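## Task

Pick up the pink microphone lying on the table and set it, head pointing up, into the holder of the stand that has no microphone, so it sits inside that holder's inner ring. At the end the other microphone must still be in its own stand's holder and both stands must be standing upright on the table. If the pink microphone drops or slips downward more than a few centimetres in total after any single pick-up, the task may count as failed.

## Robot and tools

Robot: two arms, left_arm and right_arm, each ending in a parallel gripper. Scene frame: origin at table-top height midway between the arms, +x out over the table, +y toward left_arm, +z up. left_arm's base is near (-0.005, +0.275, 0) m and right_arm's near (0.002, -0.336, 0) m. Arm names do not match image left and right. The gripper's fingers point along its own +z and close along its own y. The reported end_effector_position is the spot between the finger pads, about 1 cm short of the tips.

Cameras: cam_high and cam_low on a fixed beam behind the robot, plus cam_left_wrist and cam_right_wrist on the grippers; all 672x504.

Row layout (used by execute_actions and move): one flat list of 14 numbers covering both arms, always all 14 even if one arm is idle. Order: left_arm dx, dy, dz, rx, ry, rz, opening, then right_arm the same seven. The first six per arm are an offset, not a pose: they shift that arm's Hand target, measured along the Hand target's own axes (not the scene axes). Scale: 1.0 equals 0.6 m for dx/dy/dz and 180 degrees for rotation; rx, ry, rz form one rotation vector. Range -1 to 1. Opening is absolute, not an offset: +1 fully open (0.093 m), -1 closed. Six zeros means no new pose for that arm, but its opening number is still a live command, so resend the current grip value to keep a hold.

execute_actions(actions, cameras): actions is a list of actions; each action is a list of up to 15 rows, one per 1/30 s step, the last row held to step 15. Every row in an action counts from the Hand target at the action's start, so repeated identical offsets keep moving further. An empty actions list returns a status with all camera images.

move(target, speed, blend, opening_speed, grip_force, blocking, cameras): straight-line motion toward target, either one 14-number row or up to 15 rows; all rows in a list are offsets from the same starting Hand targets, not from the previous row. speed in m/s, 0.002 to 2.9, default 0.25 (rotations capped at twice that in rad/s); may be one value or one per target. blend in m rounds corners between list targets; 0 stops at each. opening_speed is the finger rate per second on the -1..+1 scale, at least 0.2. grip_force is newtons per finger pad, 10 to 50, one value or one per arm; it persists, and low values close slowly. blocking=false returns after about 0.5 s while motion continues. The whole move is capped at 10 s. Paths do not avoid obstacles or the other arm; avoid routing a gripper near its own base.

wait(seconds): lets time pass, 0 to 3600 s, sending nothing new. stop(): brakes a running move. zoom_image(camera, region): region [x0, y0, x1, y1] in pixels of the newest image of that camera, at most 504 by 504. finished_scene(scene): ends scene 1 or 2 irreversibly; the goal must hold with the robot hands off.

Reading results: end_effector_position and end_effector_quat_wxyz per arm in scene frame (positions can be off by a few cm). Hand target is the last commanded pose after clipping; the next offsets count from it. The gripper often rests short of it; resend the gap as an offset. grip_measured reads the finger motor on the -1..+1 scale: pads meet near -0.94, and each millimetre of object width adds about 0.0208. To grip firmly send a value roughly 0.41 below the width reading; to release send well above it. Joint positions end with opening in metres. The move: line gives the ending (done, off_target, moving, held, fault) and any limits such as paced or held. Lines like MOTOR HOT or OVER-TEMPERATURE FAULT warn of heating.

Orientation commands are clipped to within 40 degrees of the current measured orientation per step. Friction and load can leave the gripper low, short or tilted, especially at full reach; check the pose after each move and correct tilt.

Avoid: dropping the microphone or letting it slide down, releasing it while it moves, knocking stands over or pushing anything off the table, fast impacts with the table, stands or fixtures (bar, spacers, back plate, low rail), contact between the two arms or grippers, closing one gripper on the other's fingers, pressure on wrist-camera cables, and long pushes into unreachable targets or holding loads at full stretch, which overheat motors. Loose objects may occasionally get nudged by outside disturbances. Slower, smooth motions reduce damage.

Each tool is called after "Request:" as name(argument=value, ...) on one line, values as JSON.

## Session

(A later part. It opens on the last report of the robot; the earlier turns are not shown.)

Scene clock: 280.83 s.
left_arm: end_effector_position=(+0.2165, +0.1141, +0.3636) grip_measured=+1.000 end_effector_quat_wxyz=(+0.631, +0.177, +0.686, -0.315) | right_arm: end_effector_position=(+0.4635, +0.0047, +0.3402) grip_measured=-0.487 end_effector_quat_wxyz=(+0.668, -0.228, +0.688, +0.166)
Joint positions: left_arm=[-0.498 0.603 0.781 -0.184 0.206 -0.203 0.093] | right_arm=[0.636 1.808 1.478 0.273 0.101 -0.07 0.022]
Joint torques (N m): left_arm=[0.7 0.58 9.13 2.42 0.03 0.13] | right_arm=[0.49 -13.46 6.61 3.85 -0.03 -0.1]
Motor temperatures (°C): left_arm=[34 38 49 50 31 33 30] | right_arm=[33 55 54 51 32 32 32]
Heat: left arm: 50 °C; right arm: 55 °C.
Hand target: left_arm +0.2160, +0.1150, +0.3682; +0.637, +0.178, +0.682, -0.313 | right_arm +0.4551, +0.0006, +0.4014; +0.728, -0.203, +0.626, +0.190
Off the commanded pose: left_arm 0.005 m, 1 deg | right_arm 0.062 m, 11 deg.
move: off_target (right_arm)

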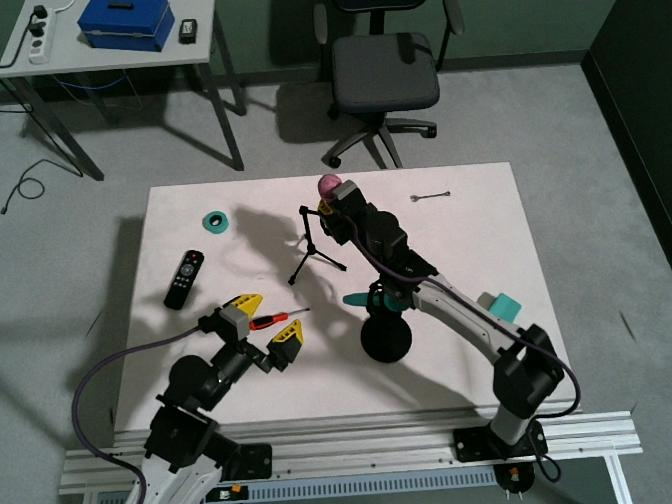

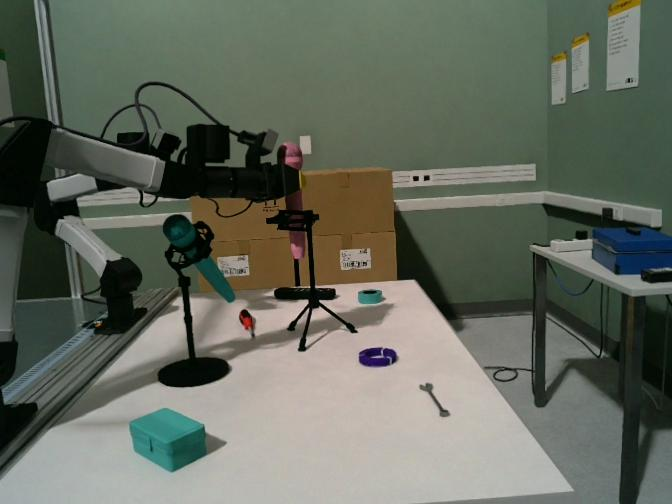

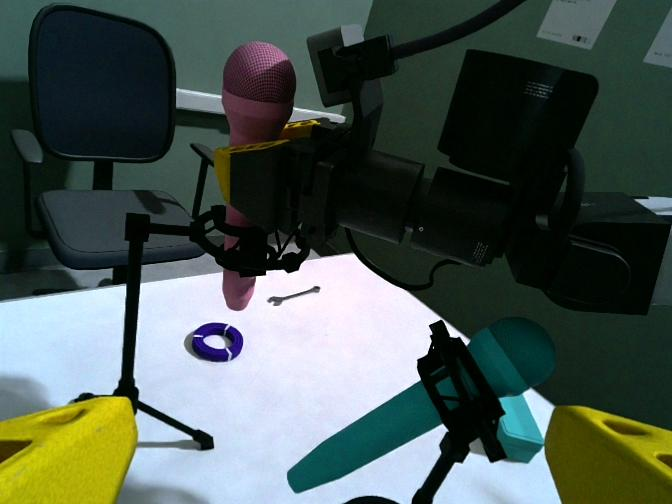

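Request:
move(target=[-0.186,0.069,0.25,-0.065,0.164,0.051,0.62,0,0,0,0,0,0,-0.85], speed=0.3, cameras=["all"])

Scene clock: 316.10 s.
left_arm: end_effector_position=(+0.3718, +0.0658, +0.4758) grip_measured=+0.622 end_effector_quat_wxyz=(+0.495, +0.230, +0.825, -0.146) | right_arm: end_effector_position=(+0.4635, +0.0047, +0.3402) grip_measured=-0.487 end_effector_quat_wxyz=(+0.668, -0.228, +0.688, +0.166)
Joint positions: left_arm=[-0.478 1.923 2.821 -1.385 0.058 0.021 0.075] | right_arm=[0.636 1.808 1.478 0.273 0.101 -0.07 0.022]
Joint torques (N m): left_arm=[0.2 -8.03 6.46 1.82 -0.13 0.24] | right_arm=[0.84 -13.42 6.6 3.84 -0.03 -0.16]
Motor temperatures (°C): left_arm=[34 38 49 50 31 33 30] | right_arm=[33 61 52 58 32 32 33]
Heat: left arm: 50 °C; right arm: 61 °C.
Hand target: left_arm +0.3703, +0.0653, +0.4702; +0.480, +0.239, +0.833, -0.136 | right_arm +0.4551, +0.0006, +0.4014; +0.728, -0.203, +0.626, +0.190
Off the commanded pose: left_arm 0.006 m, 3 deg | right_arm 0.062 m, 11 deg.
move: off_target (left_arm)

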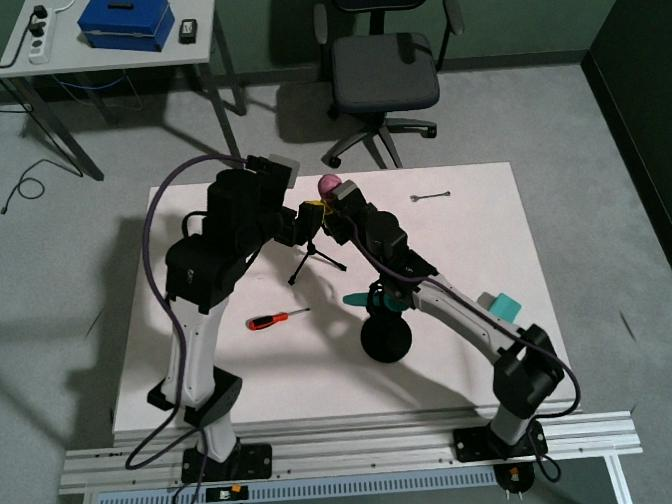

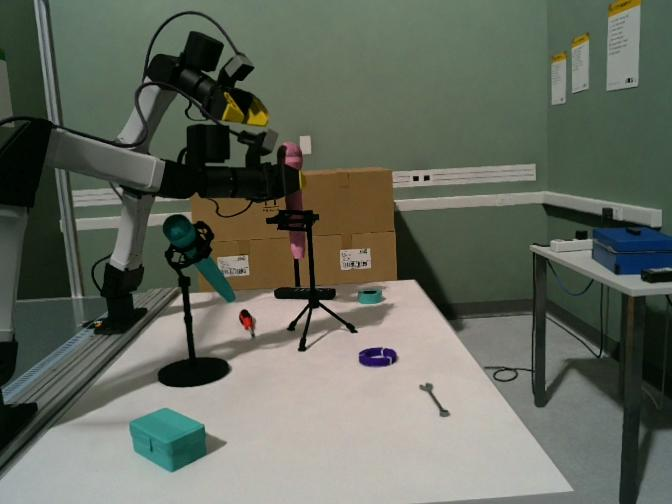

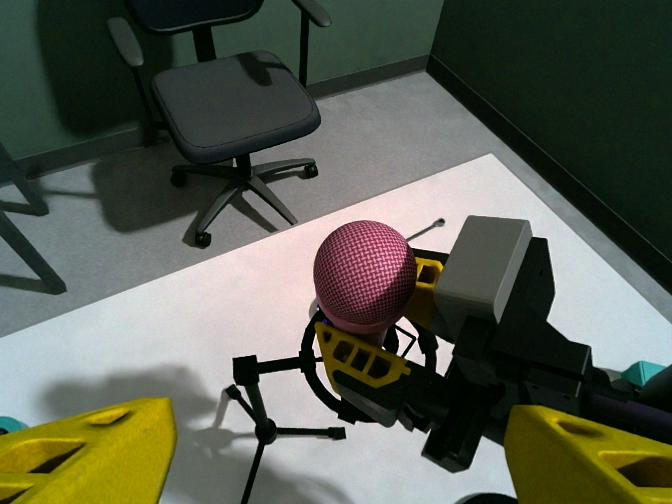

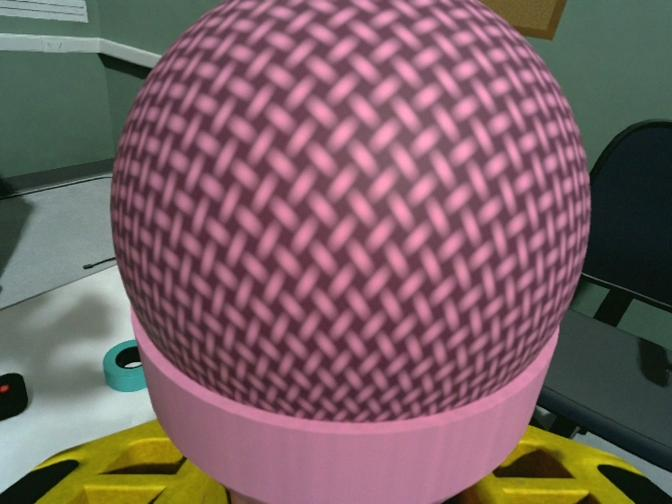

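Request:
move(target=[0.033,-0.02,0.1,0,0,-0.278,0.62,0,0,0,0,0,0,-0.85], cameras=["cam_high","cam_low","cam_left_wrist"])

Scene clock: 343.23 s.
left_arm: end_effector_position=(+0.3867, +0.0359, +0.4071) grip_measured=+0.621 end_effector_quat_wxyz=(+0.341, -0.120, +0.880, -0.309) | right_arm: end_effector_position=(+0.4700, -0.0048, +0.3396) grip_measured=-0.487 end_effector_quat_wxyz=(+0.668, -0.208, +0.695, +0.164)
Joint positions: left_arm=[-0.522 1.808 2.35 -1.157 0.051 -0.829 0.075] | right_arm=[0.621 1.808 1.477 0.273 0.119 -0.042 0.022]
Joint torques (N m): left_arm=[0.23 -10.14 5.52 3.14 -0.39 -0.08] | right_arm=[1.63 -13.64 6.37 3.88 -0.19 -0.32]
Motor temperatures (°C): left_arm=[34 44 46 50 31 33 30] | right_arm=[33 64 52 61 32 32 33]
Heat: left arm: 50 °C; right arm: 64 °C.
Hand target: left_arm +0.3995, +0.0329, +0.4230; +0.377, -0.135, +0.856, -0.326 | right_arm +0.4552, +0.0005, +0.4014; +0.728, -0.203, +0.626, +0.190
Off the commanded pose: left_arm 0.021 m, 6 deg | right_arm 0.064 m, 11 deg.
move: off_target (left_arm)

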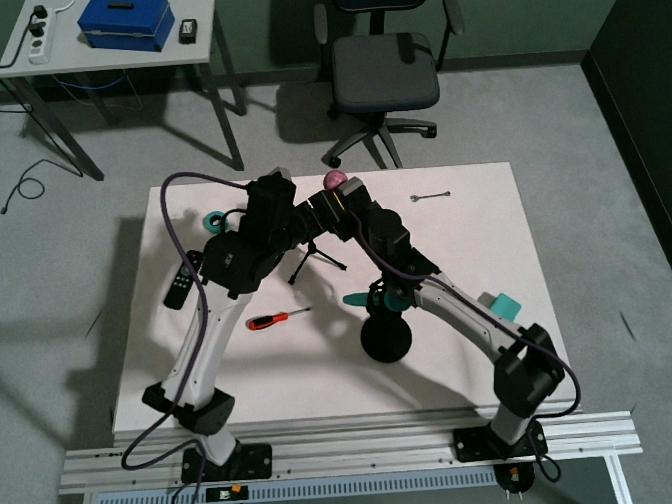

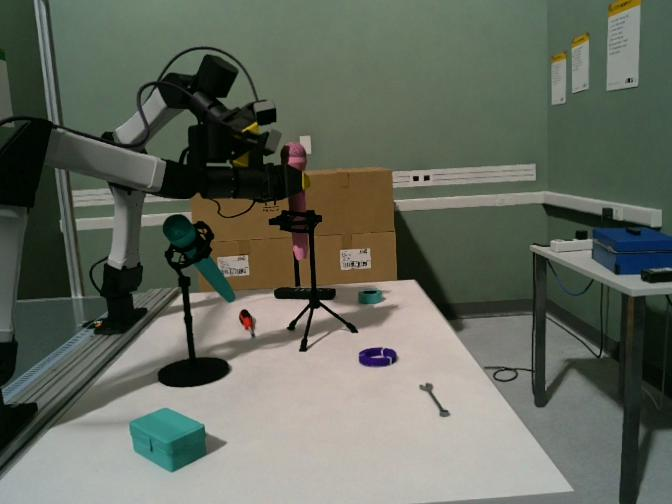

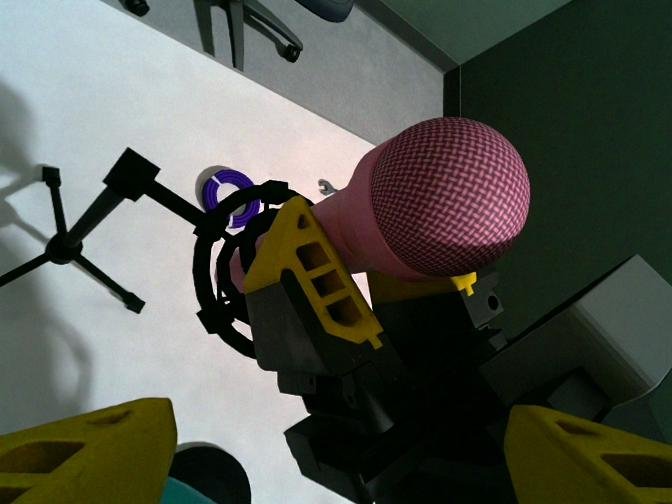

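Request:
move(target=[[0,0,-0.2,0,0,0,0.62,0,0,0,0,0,0,-0.85],[0,0,-0.4,0,0,0.278,0.62,0,0,0,0,0,0,-0.85]], blend=[0.03,0], cameras=["cam_low","cam_left_wrist"])

Scene clock: 380.33 s.
left_arm: end_effector_position=(+0.2268, +0.1413, +0.5506) grip_measured=+0.621 end_effector_quat_wxyz=(+0.562, +0.216, +0.782, -0.161) | right_arm: end_effector_position=(+0.4664, +0.0005, +0.3426) grip_measured=-0.487 end_effector_quat_wxyz=(+0.674, -0.219, +0.687, +0.160)
Joint positions: left_arm=[-0.505 1.536 2.759 -1.545 0.028 0.006 0.075] | right_arm=[0.632 1.808 1.477 0.286 0.119 -0.07 0.022]
Joint torques (N m): left_arm=[0.77 -3.38 2.15 1.98 -0.02 0.24] | right_arm=[0.88 -13.18 6.78 3.73 -0.2 -0.12]
Motor temperatures (°C): left_arm=[33 45 44 54 31 33 30] | right_arm=[33 66 53 62 32 32 33]
Heat: left arm: 54 °C; right arm: 66 °C.
Hand target: left_arm +0.2233, +0.1426, +0.5436; +0.480, +0.239, +0.833, -0.136 | right_arm +0.4551, +0.0006, +0.4014; +0.728, -0.203, +0.626, +0.190
Off the commanded pose: left_arm 0.008 m, 12 deg | right_arm 0.060 m, 10 deg.
joint sent to its limit (left arm) — joint 4 (wrist pitch), lower limit. The joint targets are off in orientation, not in position.
move: off_target (left_arm)

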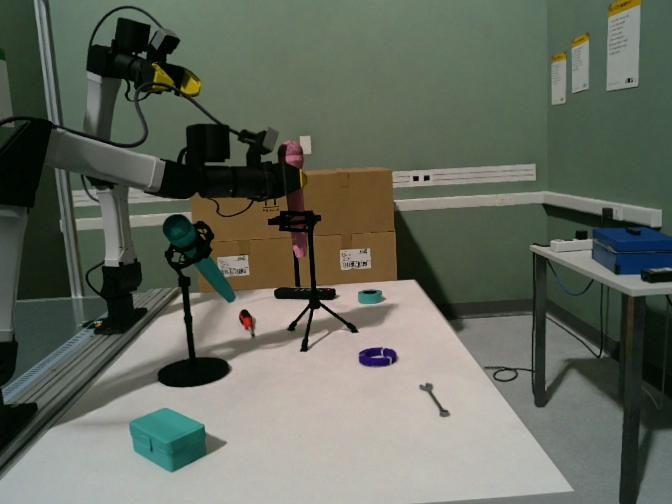

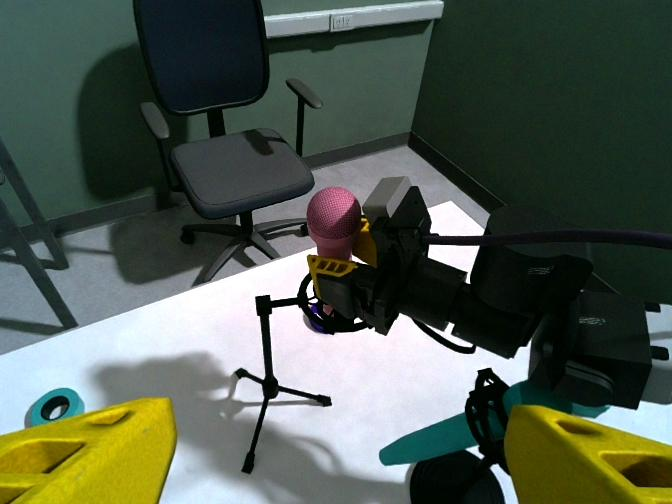

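Request:
move(target=[[0,0,0,0,0,0,0.62,-0.214,-0.013,0.029,0,0,0,-0.85],[0,0,0,0,0,0,0.62,-0.268,-0.309,-0.499,0,0,0,-0.85],[0,0,0,0,0,0,0.62,0.239,-0.526,-0.452,0.620,0.198,0.583,-0.85]], blend=[0.01,0.05,0], speed=[0.15,0.4,0.5], cameras=["cam_low","cam_right_wrist"])

Scene clock: 402.47 s.
left_arm: end_effector_position=(+0.2268, +0.1413, +0.5506) grip_measured=+0.621 end_effector_quat_wxyz=(+0.562, +0.216, +0.782, -0.161) | right_arm: end_effector_position=(+0.4163, -0.4084, +0.2332) grip_measured=-0.487 end_effector_quat_wxyz=(+0.086, +0.823, +0.554, +0.091)
Joint positions: left_arm=[-0.505 1.536 2.759 -1.545 0.028 0.006 0.075] | right_arm=[-0.201 2.026 2.247 -1.545 0.001 1.783 0.022]
Joint torques (N m): left_arm=[0.92 -3.26 2.13 1.94 0.03 0.24] | right_arm=[0.17 -9.4 6.72 0.6 -0.15 0.06]
Motor temperatures (°C): left_arm=[33 42 43 53 31 33 30] | right_arm=[33 66 53 57 32 32 33]
Heat: left arm: 53 °C; right arm: 66 °C.
Hand target: left_arm +0.2233, +0.1426, +0.5436; +0.480, +0.239, +0.833, -0.136 | right_arm +0.4166, -0.4078, +0.2417; +0.021, +0.834, +0.550, +0.033
Off the commanded pose: left_arm 0.008 m, 12 deg | right_arm 0.009 m, 10 deg.
joint sent to its limit (left arm) — joint 4 (wrist pitch), lower limit. The joint targets are off in orientation, not in position.
joint sent to its limit (right arm) — joint 4 (wrist pitch), lower limit. The joint targets are off in orientation, not in position.
move: off_target (right_arm)

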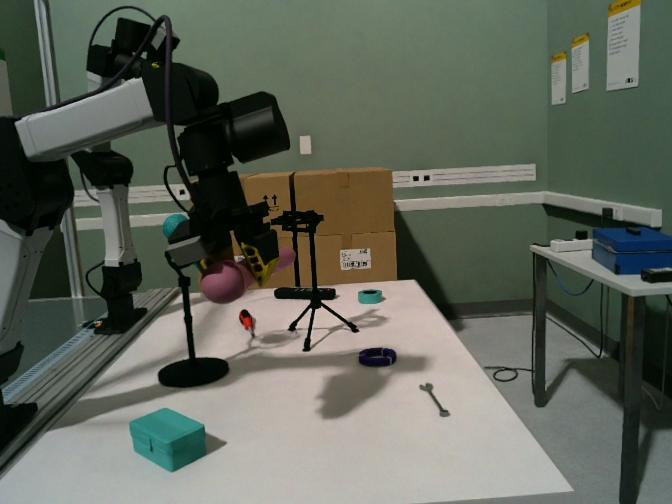

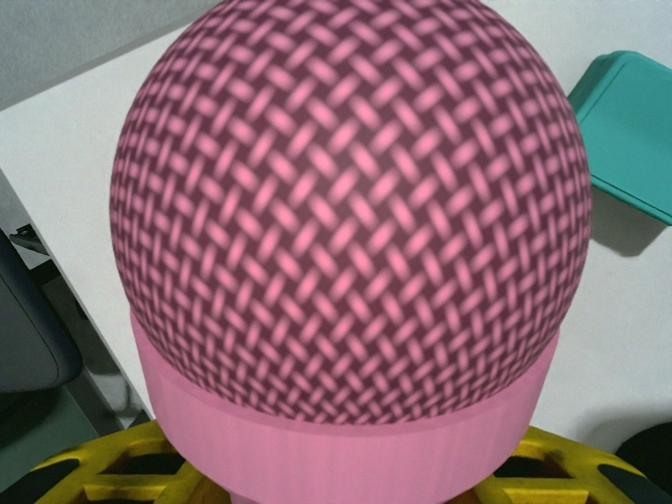

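Request:
move(target=[[0,0,0,0,0,0,0.62,0,0,0.338,0,0,0,-0.85],[0,0,0,0,0,0,0.62,0,0,0.338,0,0,0,0.8],[0,0,0,0,0,0,0.62,-0.058,0,0.330,0,0,0,0.8]], speed=[0.12,0.1,0.1], cameras=["cam_low","cam_right_wrist"])

Scene clock: 416.53 s.
left_arm: end_effector_position=(+0.2268, +0.1413, +0.5506) grip_measured=+0.621 end_effector_quat_wxyz=(+0.562, +0.216, +0.782, -0.161) | right_arm: end_effector_position=(+0.4091, -0.4412, +0.0308) grip_measured=+0.798 end_effector_quat_wxyz=(+0.003, +0.837, +0.547, +0.010)
Joint positions: left_arm=[-0.505 1.536 2.759 -1.545 0.028 0.006 0.075] | right_arm=[-0.286 2.186 1.7 -1.071 -0.008 1.726 0.084]
Joint torques (N m): left_arm=[0.8 -3.32 2.02 1.98 0.01 0.22] | right_arm=[0.83 -13.53 4.36 0.59 -0.13 -0.11]
Motor temperatures (°C): left_arm=[33 41 42 52 31 33 30] | right_arm=[32 65 52 51 32 32 33]
Heat: left arm: 52 °C; right arm: 65 °C.
Hand target: left_arm +0.2233, +0.1426, +0.5436; +0.480, +0.239, +0.833, -0.136 | right_arm +0.4184, -0.4396, +0.0432; +0.021, +0.834, +0.550, +0.033
Off the commanded pose: left_arm 0.008 m, 12 deg | right_arm 0.016 m, 3 deg.
joint sent to its limit (left arm) — joint 4 (wrist pitch), lower limit. The joint targets are off in orientation, not in position.
move: off_target (right_arm)

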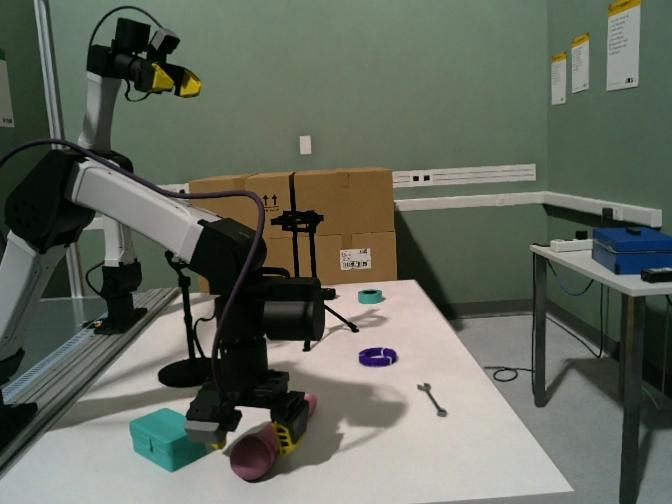

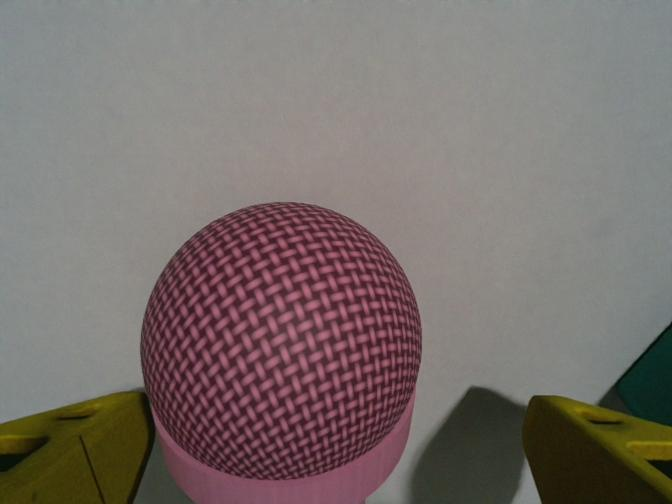

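Request:
move(target=[[0,0,0,0,0,0,0.62,-0.017,0.021,0.005,0,0,0,0.8],[0,0,0,0,0,0,0.62,-0.017,0.021,0.005,0,0,0,-0.5]], speed=0.1, opening_speed=1.5, cameras=["cam_low","cam_right_wrist"])

Scene clock: 424.13 s.
left_arm: end_effector_position=(+0.2268, +0.1413, +0.5506) grip_measured=+0.621 end_effector_quat_wxyz=(+0.562, +0.216, +0.782, -0.161) | right_arm: end_effector_position=(+0.4177, -0.4516, +0.0398) grip_measured=-0.202 end_effector_quat_wxyz=(+0.016, +0.834, +0.551, +0.023)
Joint positions: left_arm=[-0.505 1.536 2.759 -1.545 0.028 0.006 0.075] | right_arm=[-0.305 2.187 1.737 -1.071 -0.011 1.697 0.036]
Joint torques (N m): left_arm=[0.79 -3.25 2.1 1.96 0 0.29] | right_arm=[0.12 -9.61 6.72 0.51 -0.15 -0.13]
Motor temperatures (°C): left_arm=[33 41 42 52 31 33 30] | right_arm=[32 65 52 49 32 32 33]
Heat: left arm: 52 °C; right arm: 65 °C.
Hand target: left_arm +0.2233, +0.1426, +0.5436; +0.480, +0.239, +0.833, -0.136 | right_arm +0.4262, -0.4541, +0.0409; +0.021, +0.834, +0.550, +0.033
Off the commanded pose: left_arm 0.008 m, 12 deg | right_arm 0.009 m, 1 deg.
joint sent to its limit (left arm) — joint 4 (wrist pitch), lower limit. The joint targets are off in orientation, not in position.
move: done

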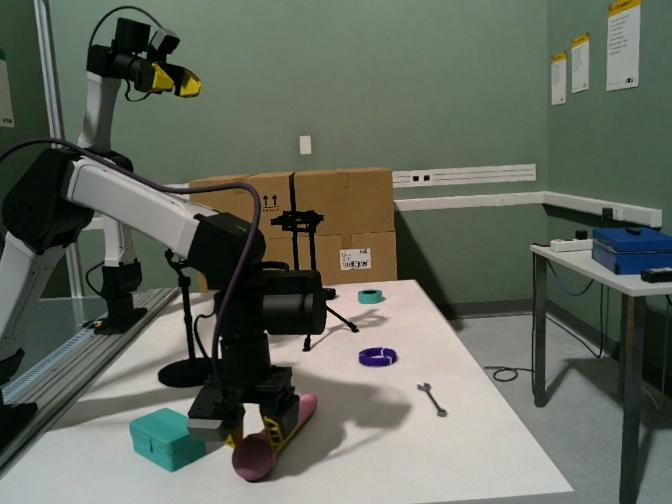

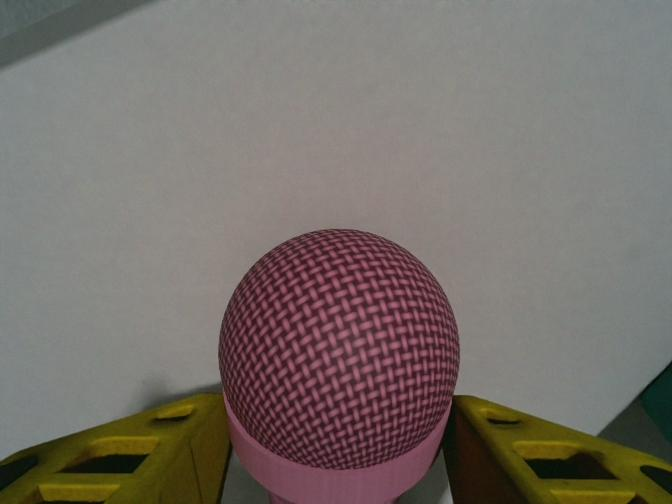

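Request:
move(target=[[0,0,0,0,0,0,0.62,0,0,0,0,0,0,0.6],[0,0,0,0,0,0,0.62,-0.006,0.002,0.038,0,0,0,0.6],[0,0,0,0,0,0,0.62,-0.006,0.002,0.038,0,0,0,-0.75]], speed=0.1, opening_speed=1.5, cameras=["cam_low","cam_right_wrist"])

Scene clock: 435.63 s.
left_arm: end_effector_position=(+0.2268, +0.1413, +0.5506) grip_measured=+0.621 end_effector_quat_wxyz=(+0.562, +0.216, +0.782, -0.161) | right_arm: end_effector_position=(+0.4221, -0.4549, +0.0206) grip_measured=-0.120 end_effector_quat_wxyz=(+0.016, +0.833, +0.552, +0.023)
Joint positions: left_arm=[-0.505 1.536 2.759 -1.545 0.028 0.006 0.075] | right_arm=[-0.31 2.226 1.724 -1.018 -0.011 1.69 0.039]
Joint torques (N m): left_arm=[0.77 -3.34 1.98 1.93 -0.03 0.22] | right_arm=[-0.14 -10.69 4.59 0.72 -0.13 -0.16]
Motor temperatures (°C): left_arm=[33 40 41 52 31 33 30] | right_arm=[32 65 51 46 32 32 33]
Heat: left arm: 52 °C; right arm: 65 °C.
Hand target: left_arm +0.2233, +0.1426, +0.5436; +0.480, +0.239, +0.833, -0.136 | right_arm +0.4277, -0.4577, +0.0181; +0.021, +0.834, +0.550, +0.033
Off the commanded pose: left_arm 0.008 m, 12 deg | right_arm 0.007 m, 1 deg.
joint sent to its limit (left arm) — joint 4 (wrist pitch), lower limit. The joint targets are off in orientation, not in position.
move: done

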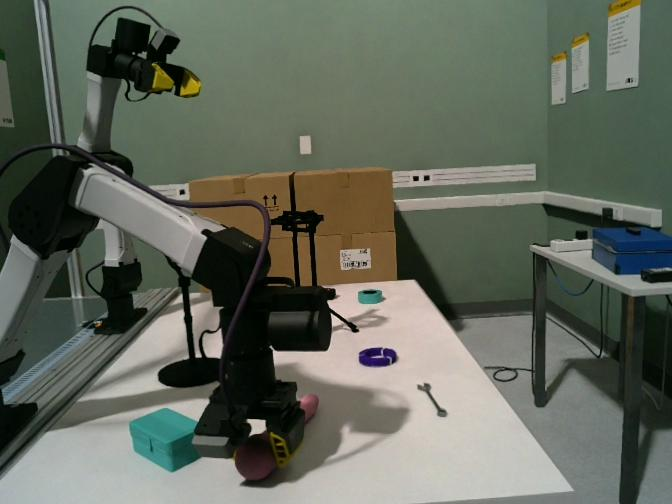

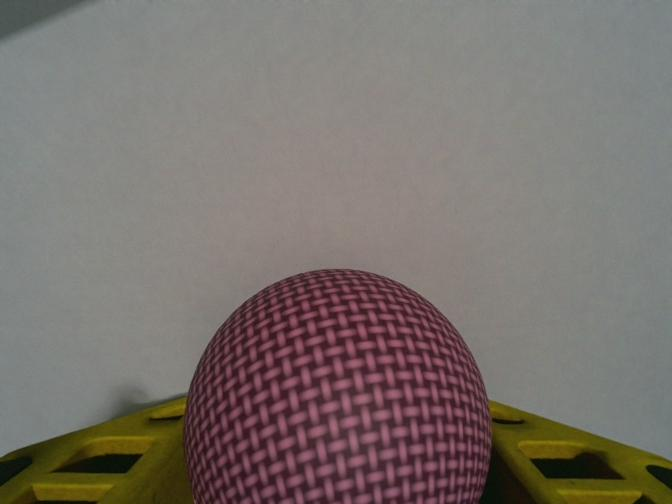

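Request:
move(target=[[0,0,0,0,0,0,0.62,0.011,0.024,-0.332,0,0,0,-0.9],[0,0,0,0,0,0,0.62,0.133,-0.275,-0.821,-0.620,-0.198,-0.583,-0.9],[0,0,0,0,0,0,0.62,0.748,-0.195,-0.888,-0.620,-0.198,-0.583,-0.9]], blend=[0.03,0.04,0], speed=[0.25,0.45,0.25], cameras=["cam_low","cam_left_wrist","cam_right_wrist"])

Scene clock: 460.80 s.
left_arm: end_effector_position=(+0.2268, +0.1413, +0.5506) grip_measured=+0.621 end_effector_quat_wxyz=(+0.562, +0.216, +0.782, -0.161) | right_arm: end_effector_position=(+0.4575, +0.0042, +0.5444) grip_measured=-0.133 end_effector_quat_wxyz=(+0.720, -0.208, +0.634, +0.191)
Joint positions: left_arm=[-0.505 1.536 2.759 -1.545 0.028 0.006 0.075] | right_arm=[0.638 2.029 2.486 -0.351 0.09 -0.067 0.039]
Joint torques (N m): left_arm=[0.7 -3.48 1.88 1.89 0.03 0.23] | right_arm=[0.09 -9.25 7.04 2.32 0.09 -0.19]
Motor temperatures (°C): left_arm=[33 40 41 52 31 33 30] | right_arm=[32 65 51 46 32 32 33]
Heat: left arm: 52 °C; right arm: 65 °C.
Hand target: left_arm +0.2233, +0.1426, +0.5436; +0.480, +0.239, +0.833, -0.136 | right_arm +0.4551, +0.0005, +0.5550; +0.728, -0.203, +0.626, +0.190
Off the commanded pose: left_arm 0.008 m, 12 deg | right_arm 0.012 m, 1 deg.
joint sent to its limit (left arm) — joint 4 (wrist pitch), lower limit. The joint targets are off in orientation, not in position.
move: off_target (right_arm)

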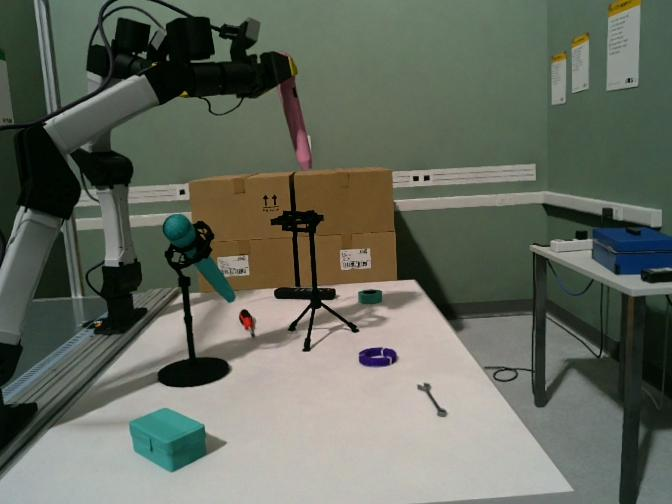

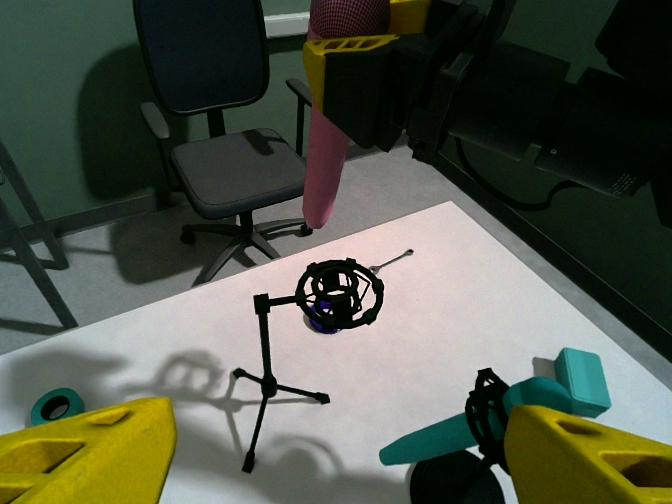

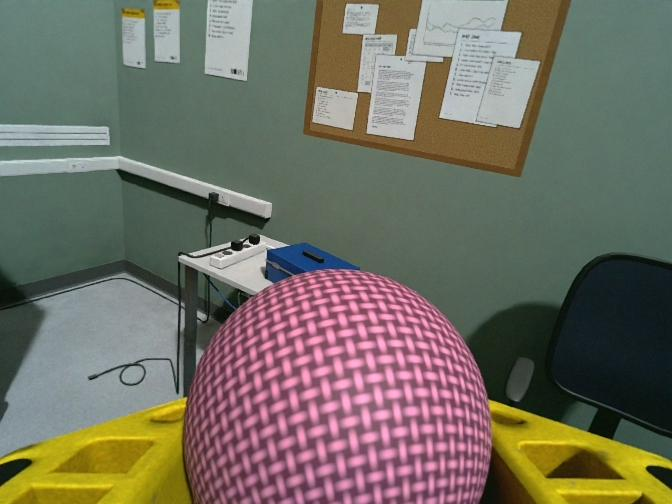

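Request:
move(target=[0,0,0,0,0,0,0.62,0.092,0.002,-0.007,0,0.03,0,-0.9], speed=0.12, cameras=["cam_low","cam_left_wrist"])

Request:
zoom_image(camera="cam_left_wrist", region=[260, 180, 420, 340])

Request:
zoom_image(camera="cam_low", region=[230, 120, 370, 260])

Scene clock: 472.47 s.
left_arm: end_effector_position=(+0.2268, +0.1413, +0.5506) grip_measured=+0.621 end_effector_quat_wxyz=(+0.562, +0.216, +0.782, -0.161) | right_arm: end_effector_position=(+0.4697, +0.0130, +0.4501) grip_measured=-0.133 end_effector_quat_wxyz=(+0.653, -0.236, +0.700, +0.165)
Joint positions: left_arm=[-0.505 1.536 2.759 -1.545 0.028 0.006 0.075] | right_arm=[0.638 1.945 2.147 -0.299 0.093 -0.067 0.039]
Joint torques (N m): left_arm=[1.03 -3.26 2.15 1.93 0.03 0.29] | right_arm=[-0.02 -14.28 5.79 3.25 0.09 -0.07]
Motor temperatures (°C): left_arm=[33 40 40 51 31 33 30] | right_arm=[32 63 52 46 32 32 33]
Heat: left arm: 51 °C; right arm: 63 °C.
Hand target: left_arm +0.2233, +0.1426, +0.5436; +0.480, +0.239, +0.833, -0.136 | right_arm +0.4588, +0.0005, +0.4998; +0.698, -0.212, +0.660, +0.180
Off the commanded pose: left_arm 0.008 m, 12 deg | right_arm 0.052 m, 8 deg.
joint sent to its limit (left arm) — joint 4 (wrist pitch), lower limit. The joint targets are off in orientation, not in position.
move: off_target (right_arm)

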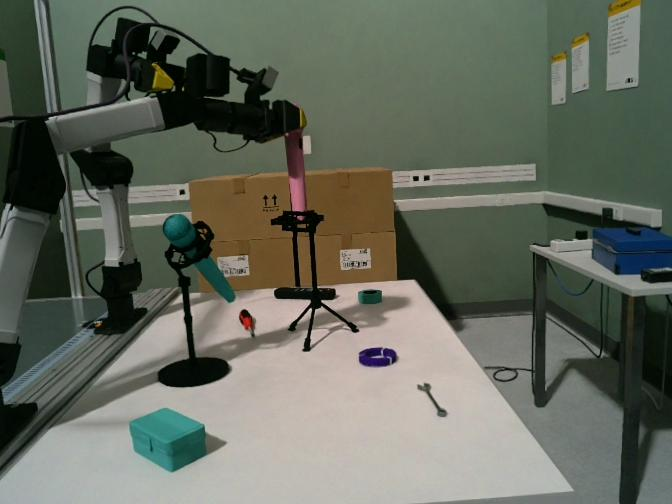

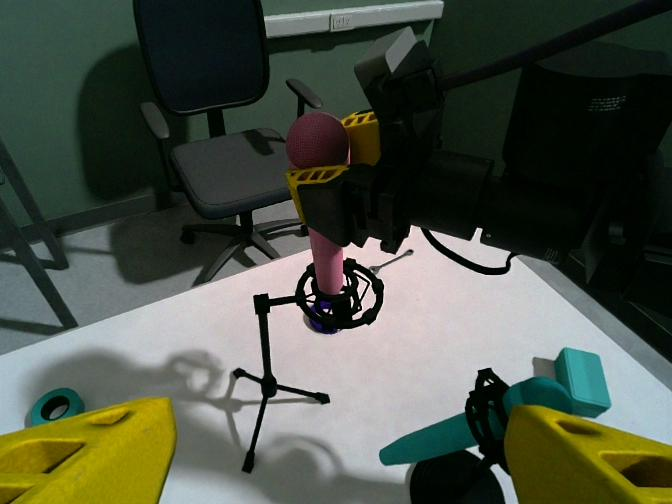

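Scaled by 3.150.

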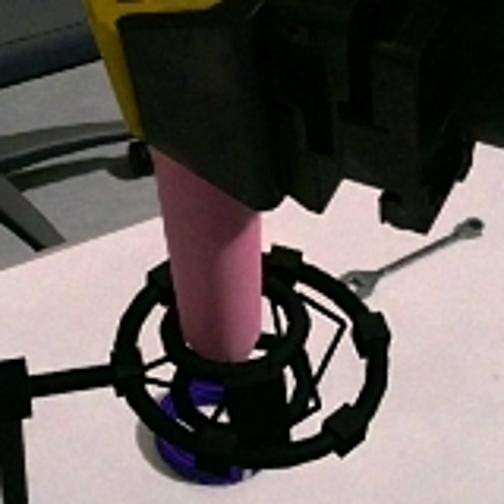

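Scaled by 3.600.

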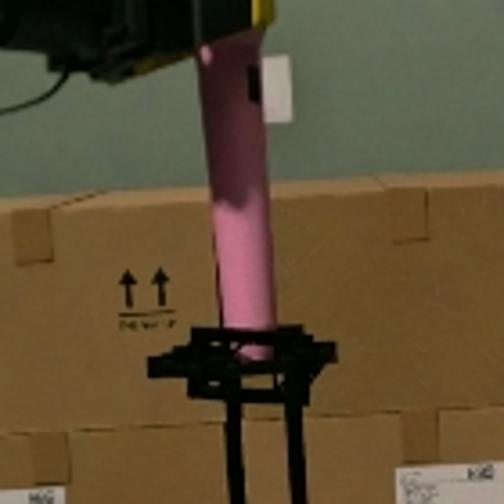

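Request:
move(target=[0,0,0,0,0,0,0.62,0.13,0.002,-0.016,0,-0.015,0,-0.9], speed=0.1, cameras=["cam_low","cam_left_wrist"])

Request:
zoom_image(camera="cam_left_wrist", region=[240, 160, 440, 360])

Request:
zoom_image(camera="cam_low", region=[220, 120, 380, 280])

Scene clock: 482.93 s.
left_arm: end_effector_position=(+0.2268, +0.1413, +0.5506) grip_measured=+0.621 end_effector_quat_wxyz=(+0.562, +0.216, +0.782, -0.161) | right_arm: end_effector_position=(+0.4618, +0.0010, +0.3618) grip_measured=-0.133 end_effector_quat_wxyz=(+0.656, -0.232, +0.700, +0.163)
Joint positions: left_arm=[-0.505 1.536 2.759 -1.545 0.028 0.006 0.075] | right_arm=[0.631 1.793 1.579 0.123 0.094 -0.067 0.039]
Joint torques (N m): left_arm=[0.75 -3.4 2.32 1.93 0 0.26] | right_arm=[0.23 -13.31 6.78 3.67 -0.03 -0.11]
Motor temperatures (°C): left_arm=[33 39 40 51 31 33 30] | right_arm=[32 66 51 48 32 32 33]
Heat: left arm: 51 °C; right arm: 66 °C.
Hand target: left_arm +0.2233, +0.1426, +0.5436; +0.480, +0.239, +0.833, -0.136 | right_arm +0.4550, -0.0058, +0.4215; +0.713, -0.207, +0.643, +0.185
Off the commanded pose: left_arm 0.008 m, 12 deg | right_arm 0.061 m, 10 deg.
joint sent to its limit (left arm) — joint 4 (wrist pitch), lower limit. The joint targets are off in orientation, not in position.
move: off_target (right_arm)

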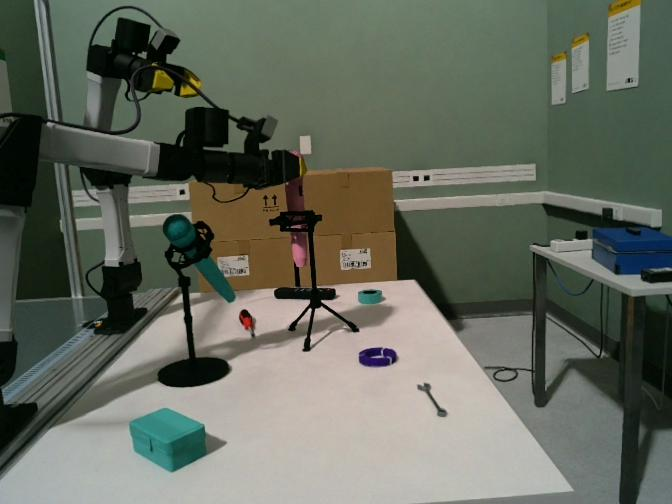

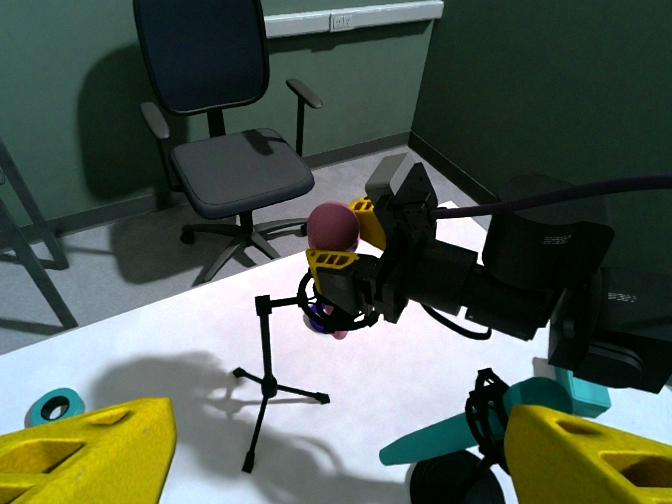

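Scaled by 2.520.

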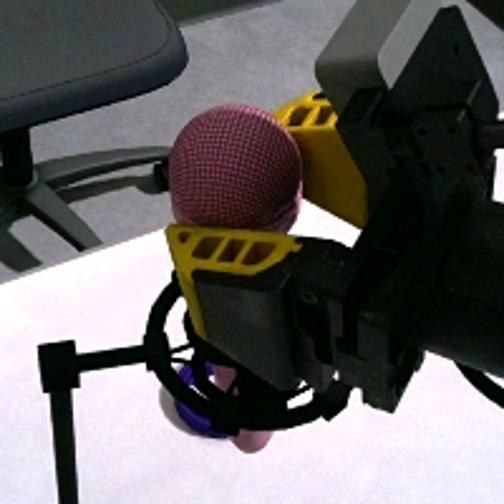

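Scaled by 3.150.

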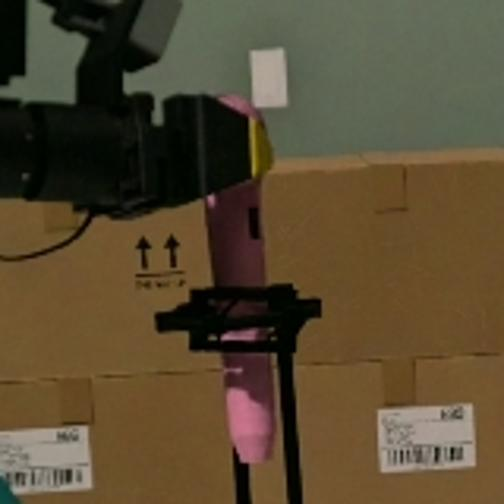

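Request:
move(target=[0,0,0,0,0,0,0.62,0.066,0.002,-0.006,0,-0.012,0,-0.9], speed=0.08, cameras=["cam_low","cam_left_wrist"])

Request:
zoom_image(camera="cam_left_wrist", region=[240, 180, 440, 380])

Request:
zoom_image(camera="cam_low", region=[230, 140, 370, 280])

Scene clock: 490.83 s.
left_arm: end_effector_position=(+0.2268, +0.1413, +0.5506) grip_measured=+0.621 end_effector_quat_wxyz=(+0.562, +0.216, +0.782, -0.161) | right_arm: end_effector_position=(+0.4595, -0.0041, +0.3340) grip_measured=-0.133 end_effector_quat_wxyz=(+0.675, -0.223, +0.682, +0.168)
Joint positions: left_arm=[-0.505 1.536 2.759 -1.545 0.028 0.006 0.075] | right_arm=[0.626 1.78 1.399 0.345 0.094 -0.068 0.039]
Joint torques (N m): left_arm=[0.75 -3.25 2.1 1.96 0 0.28] | right_arm=[0.23 -11.47 6.6 3.71 -0.09 -0.1]
Motor temperatures (°C): left_arm=[33 39 40 51 31 33 30] | right_arm=[32 66 52 50 32 32 33]
Heat: left arm: 51 °C; right arm: 66 °C.
Hand target: left_arm +0.2233, +0.1426, +0.5436; +0.480, +0.239, +0.833, -0.136 | right_arm +0.4555, -0.0068, +0.3817; +0.725, -0.204, +0.630, +0.189
Off the commanded pose: left_arm 0.008 m, 12 deg | right_arm 0.048 m, 9 deg.
joint sent to its limit (left arm) — joint 4 (wrist pitch), lower limit. The joint targets are off in orientation, not in position.
move: off_target (right_arm)

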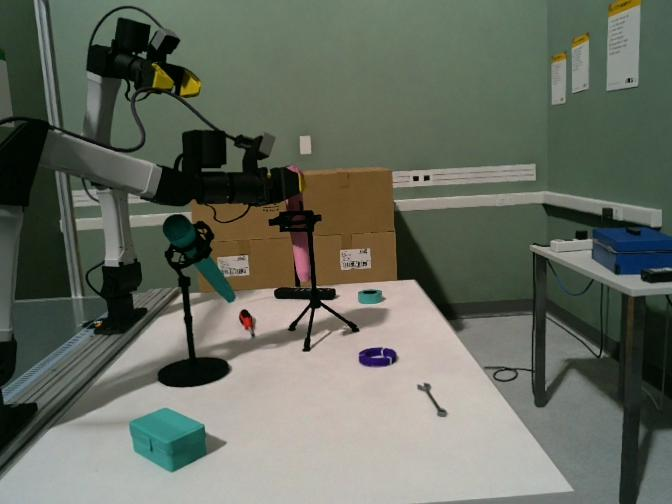

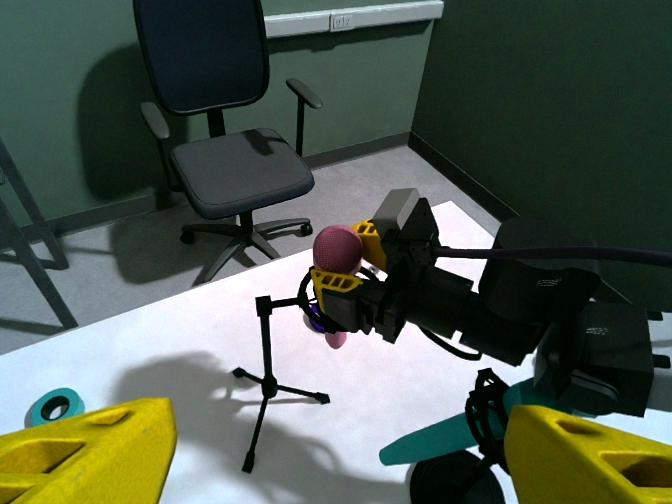

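Scaled by 2.520.

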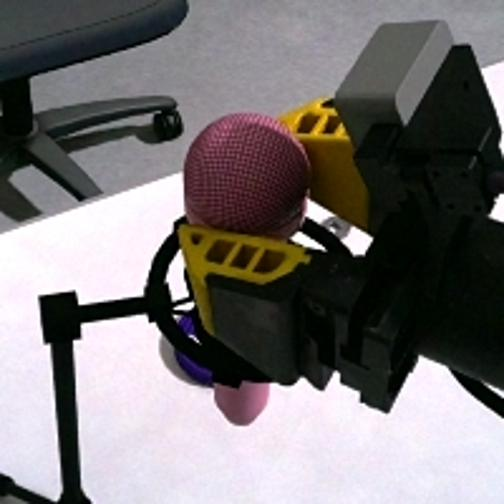

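Scaled by 3.600.

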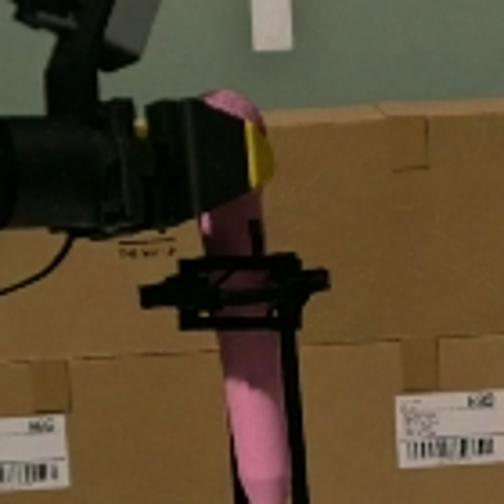

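Request:
move(target=[0,0,0,0,0,0,0.62,0.034,0,-0.006,0,0.012,0,-0.9], speed=0.06, cameras=["cam_low"])

Request:
zoom_image(camera="cam_low", region=[230, 140, 370, 280])

Scene clock: 497.30 s.
left_arm: end_effector_position=(+0.2268, +0.1413, +0.5506) grip_measured=+0.621 end_effector_quat_wxyz=(+0.562, +0.216, +0.782, -0.161) | right_arm: end_effector_position=(+0.4587, -0.0058, +0.3203) grip_measured=-0.133 end_effector_quat_wxyz=(+0.670, -0.225, +0.688, +0.165)
Joint positions: left_arm=[-0.505 1.536 2.759 -1.545 0.028 0.006 0.075] | right_arm=[0.625 1.78 1.361 0.365 0.094 -0.068 0.039]
Joint torques (N m): left_arm=[0.75 -3.3 1.95 1.98 0.02 0.21] | right_arm=[0.1 -11.33 6.06 3.56 -0.11 -0.06]
Motor temperatures (°C): left_arm=[33 39 40 51 31 33 30] | right_arm=[32 66 52 51 32 32 33]
Heat: left arm: 51 °C; right arm: 66 °C.
Hand target: left_arm +0.2233, +0.1426, +0.5436; +0.480, +0.239, +0.833, -0.136 | right_arm +0.4552, -0.0083, +0.3610; +0.713, -0.207, +0.643, +0.185
Off the commanded pose: left_arm 0.008 m, 12 deg | right_arm 0.041 m, 8 deg.
joint sent to its limit (left arm) — joint 4 (wrist pitch), lower limit. The joint targets are off in orientation, not in position.
move: off_target (right_arm)

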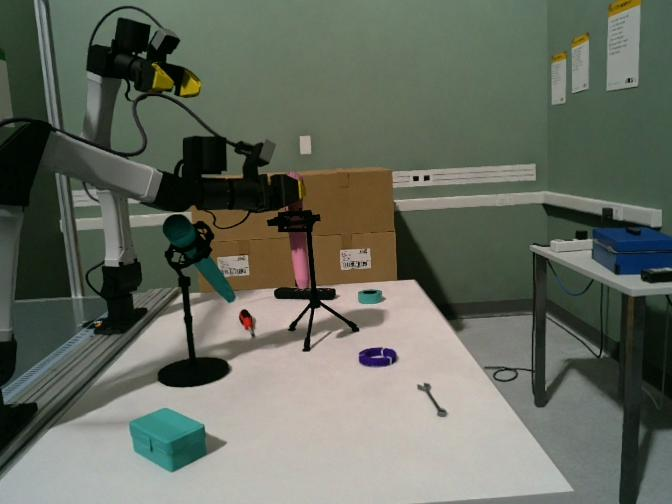

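Scaled by 3.600.

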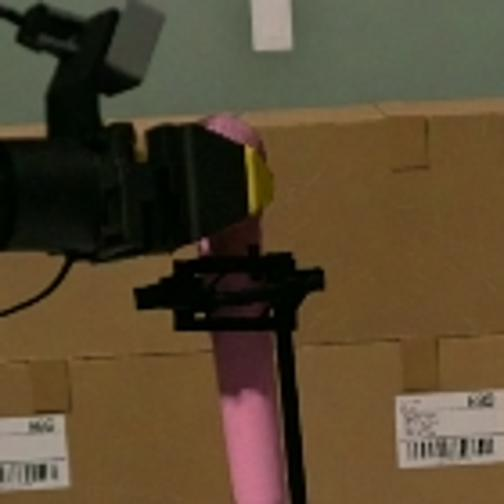

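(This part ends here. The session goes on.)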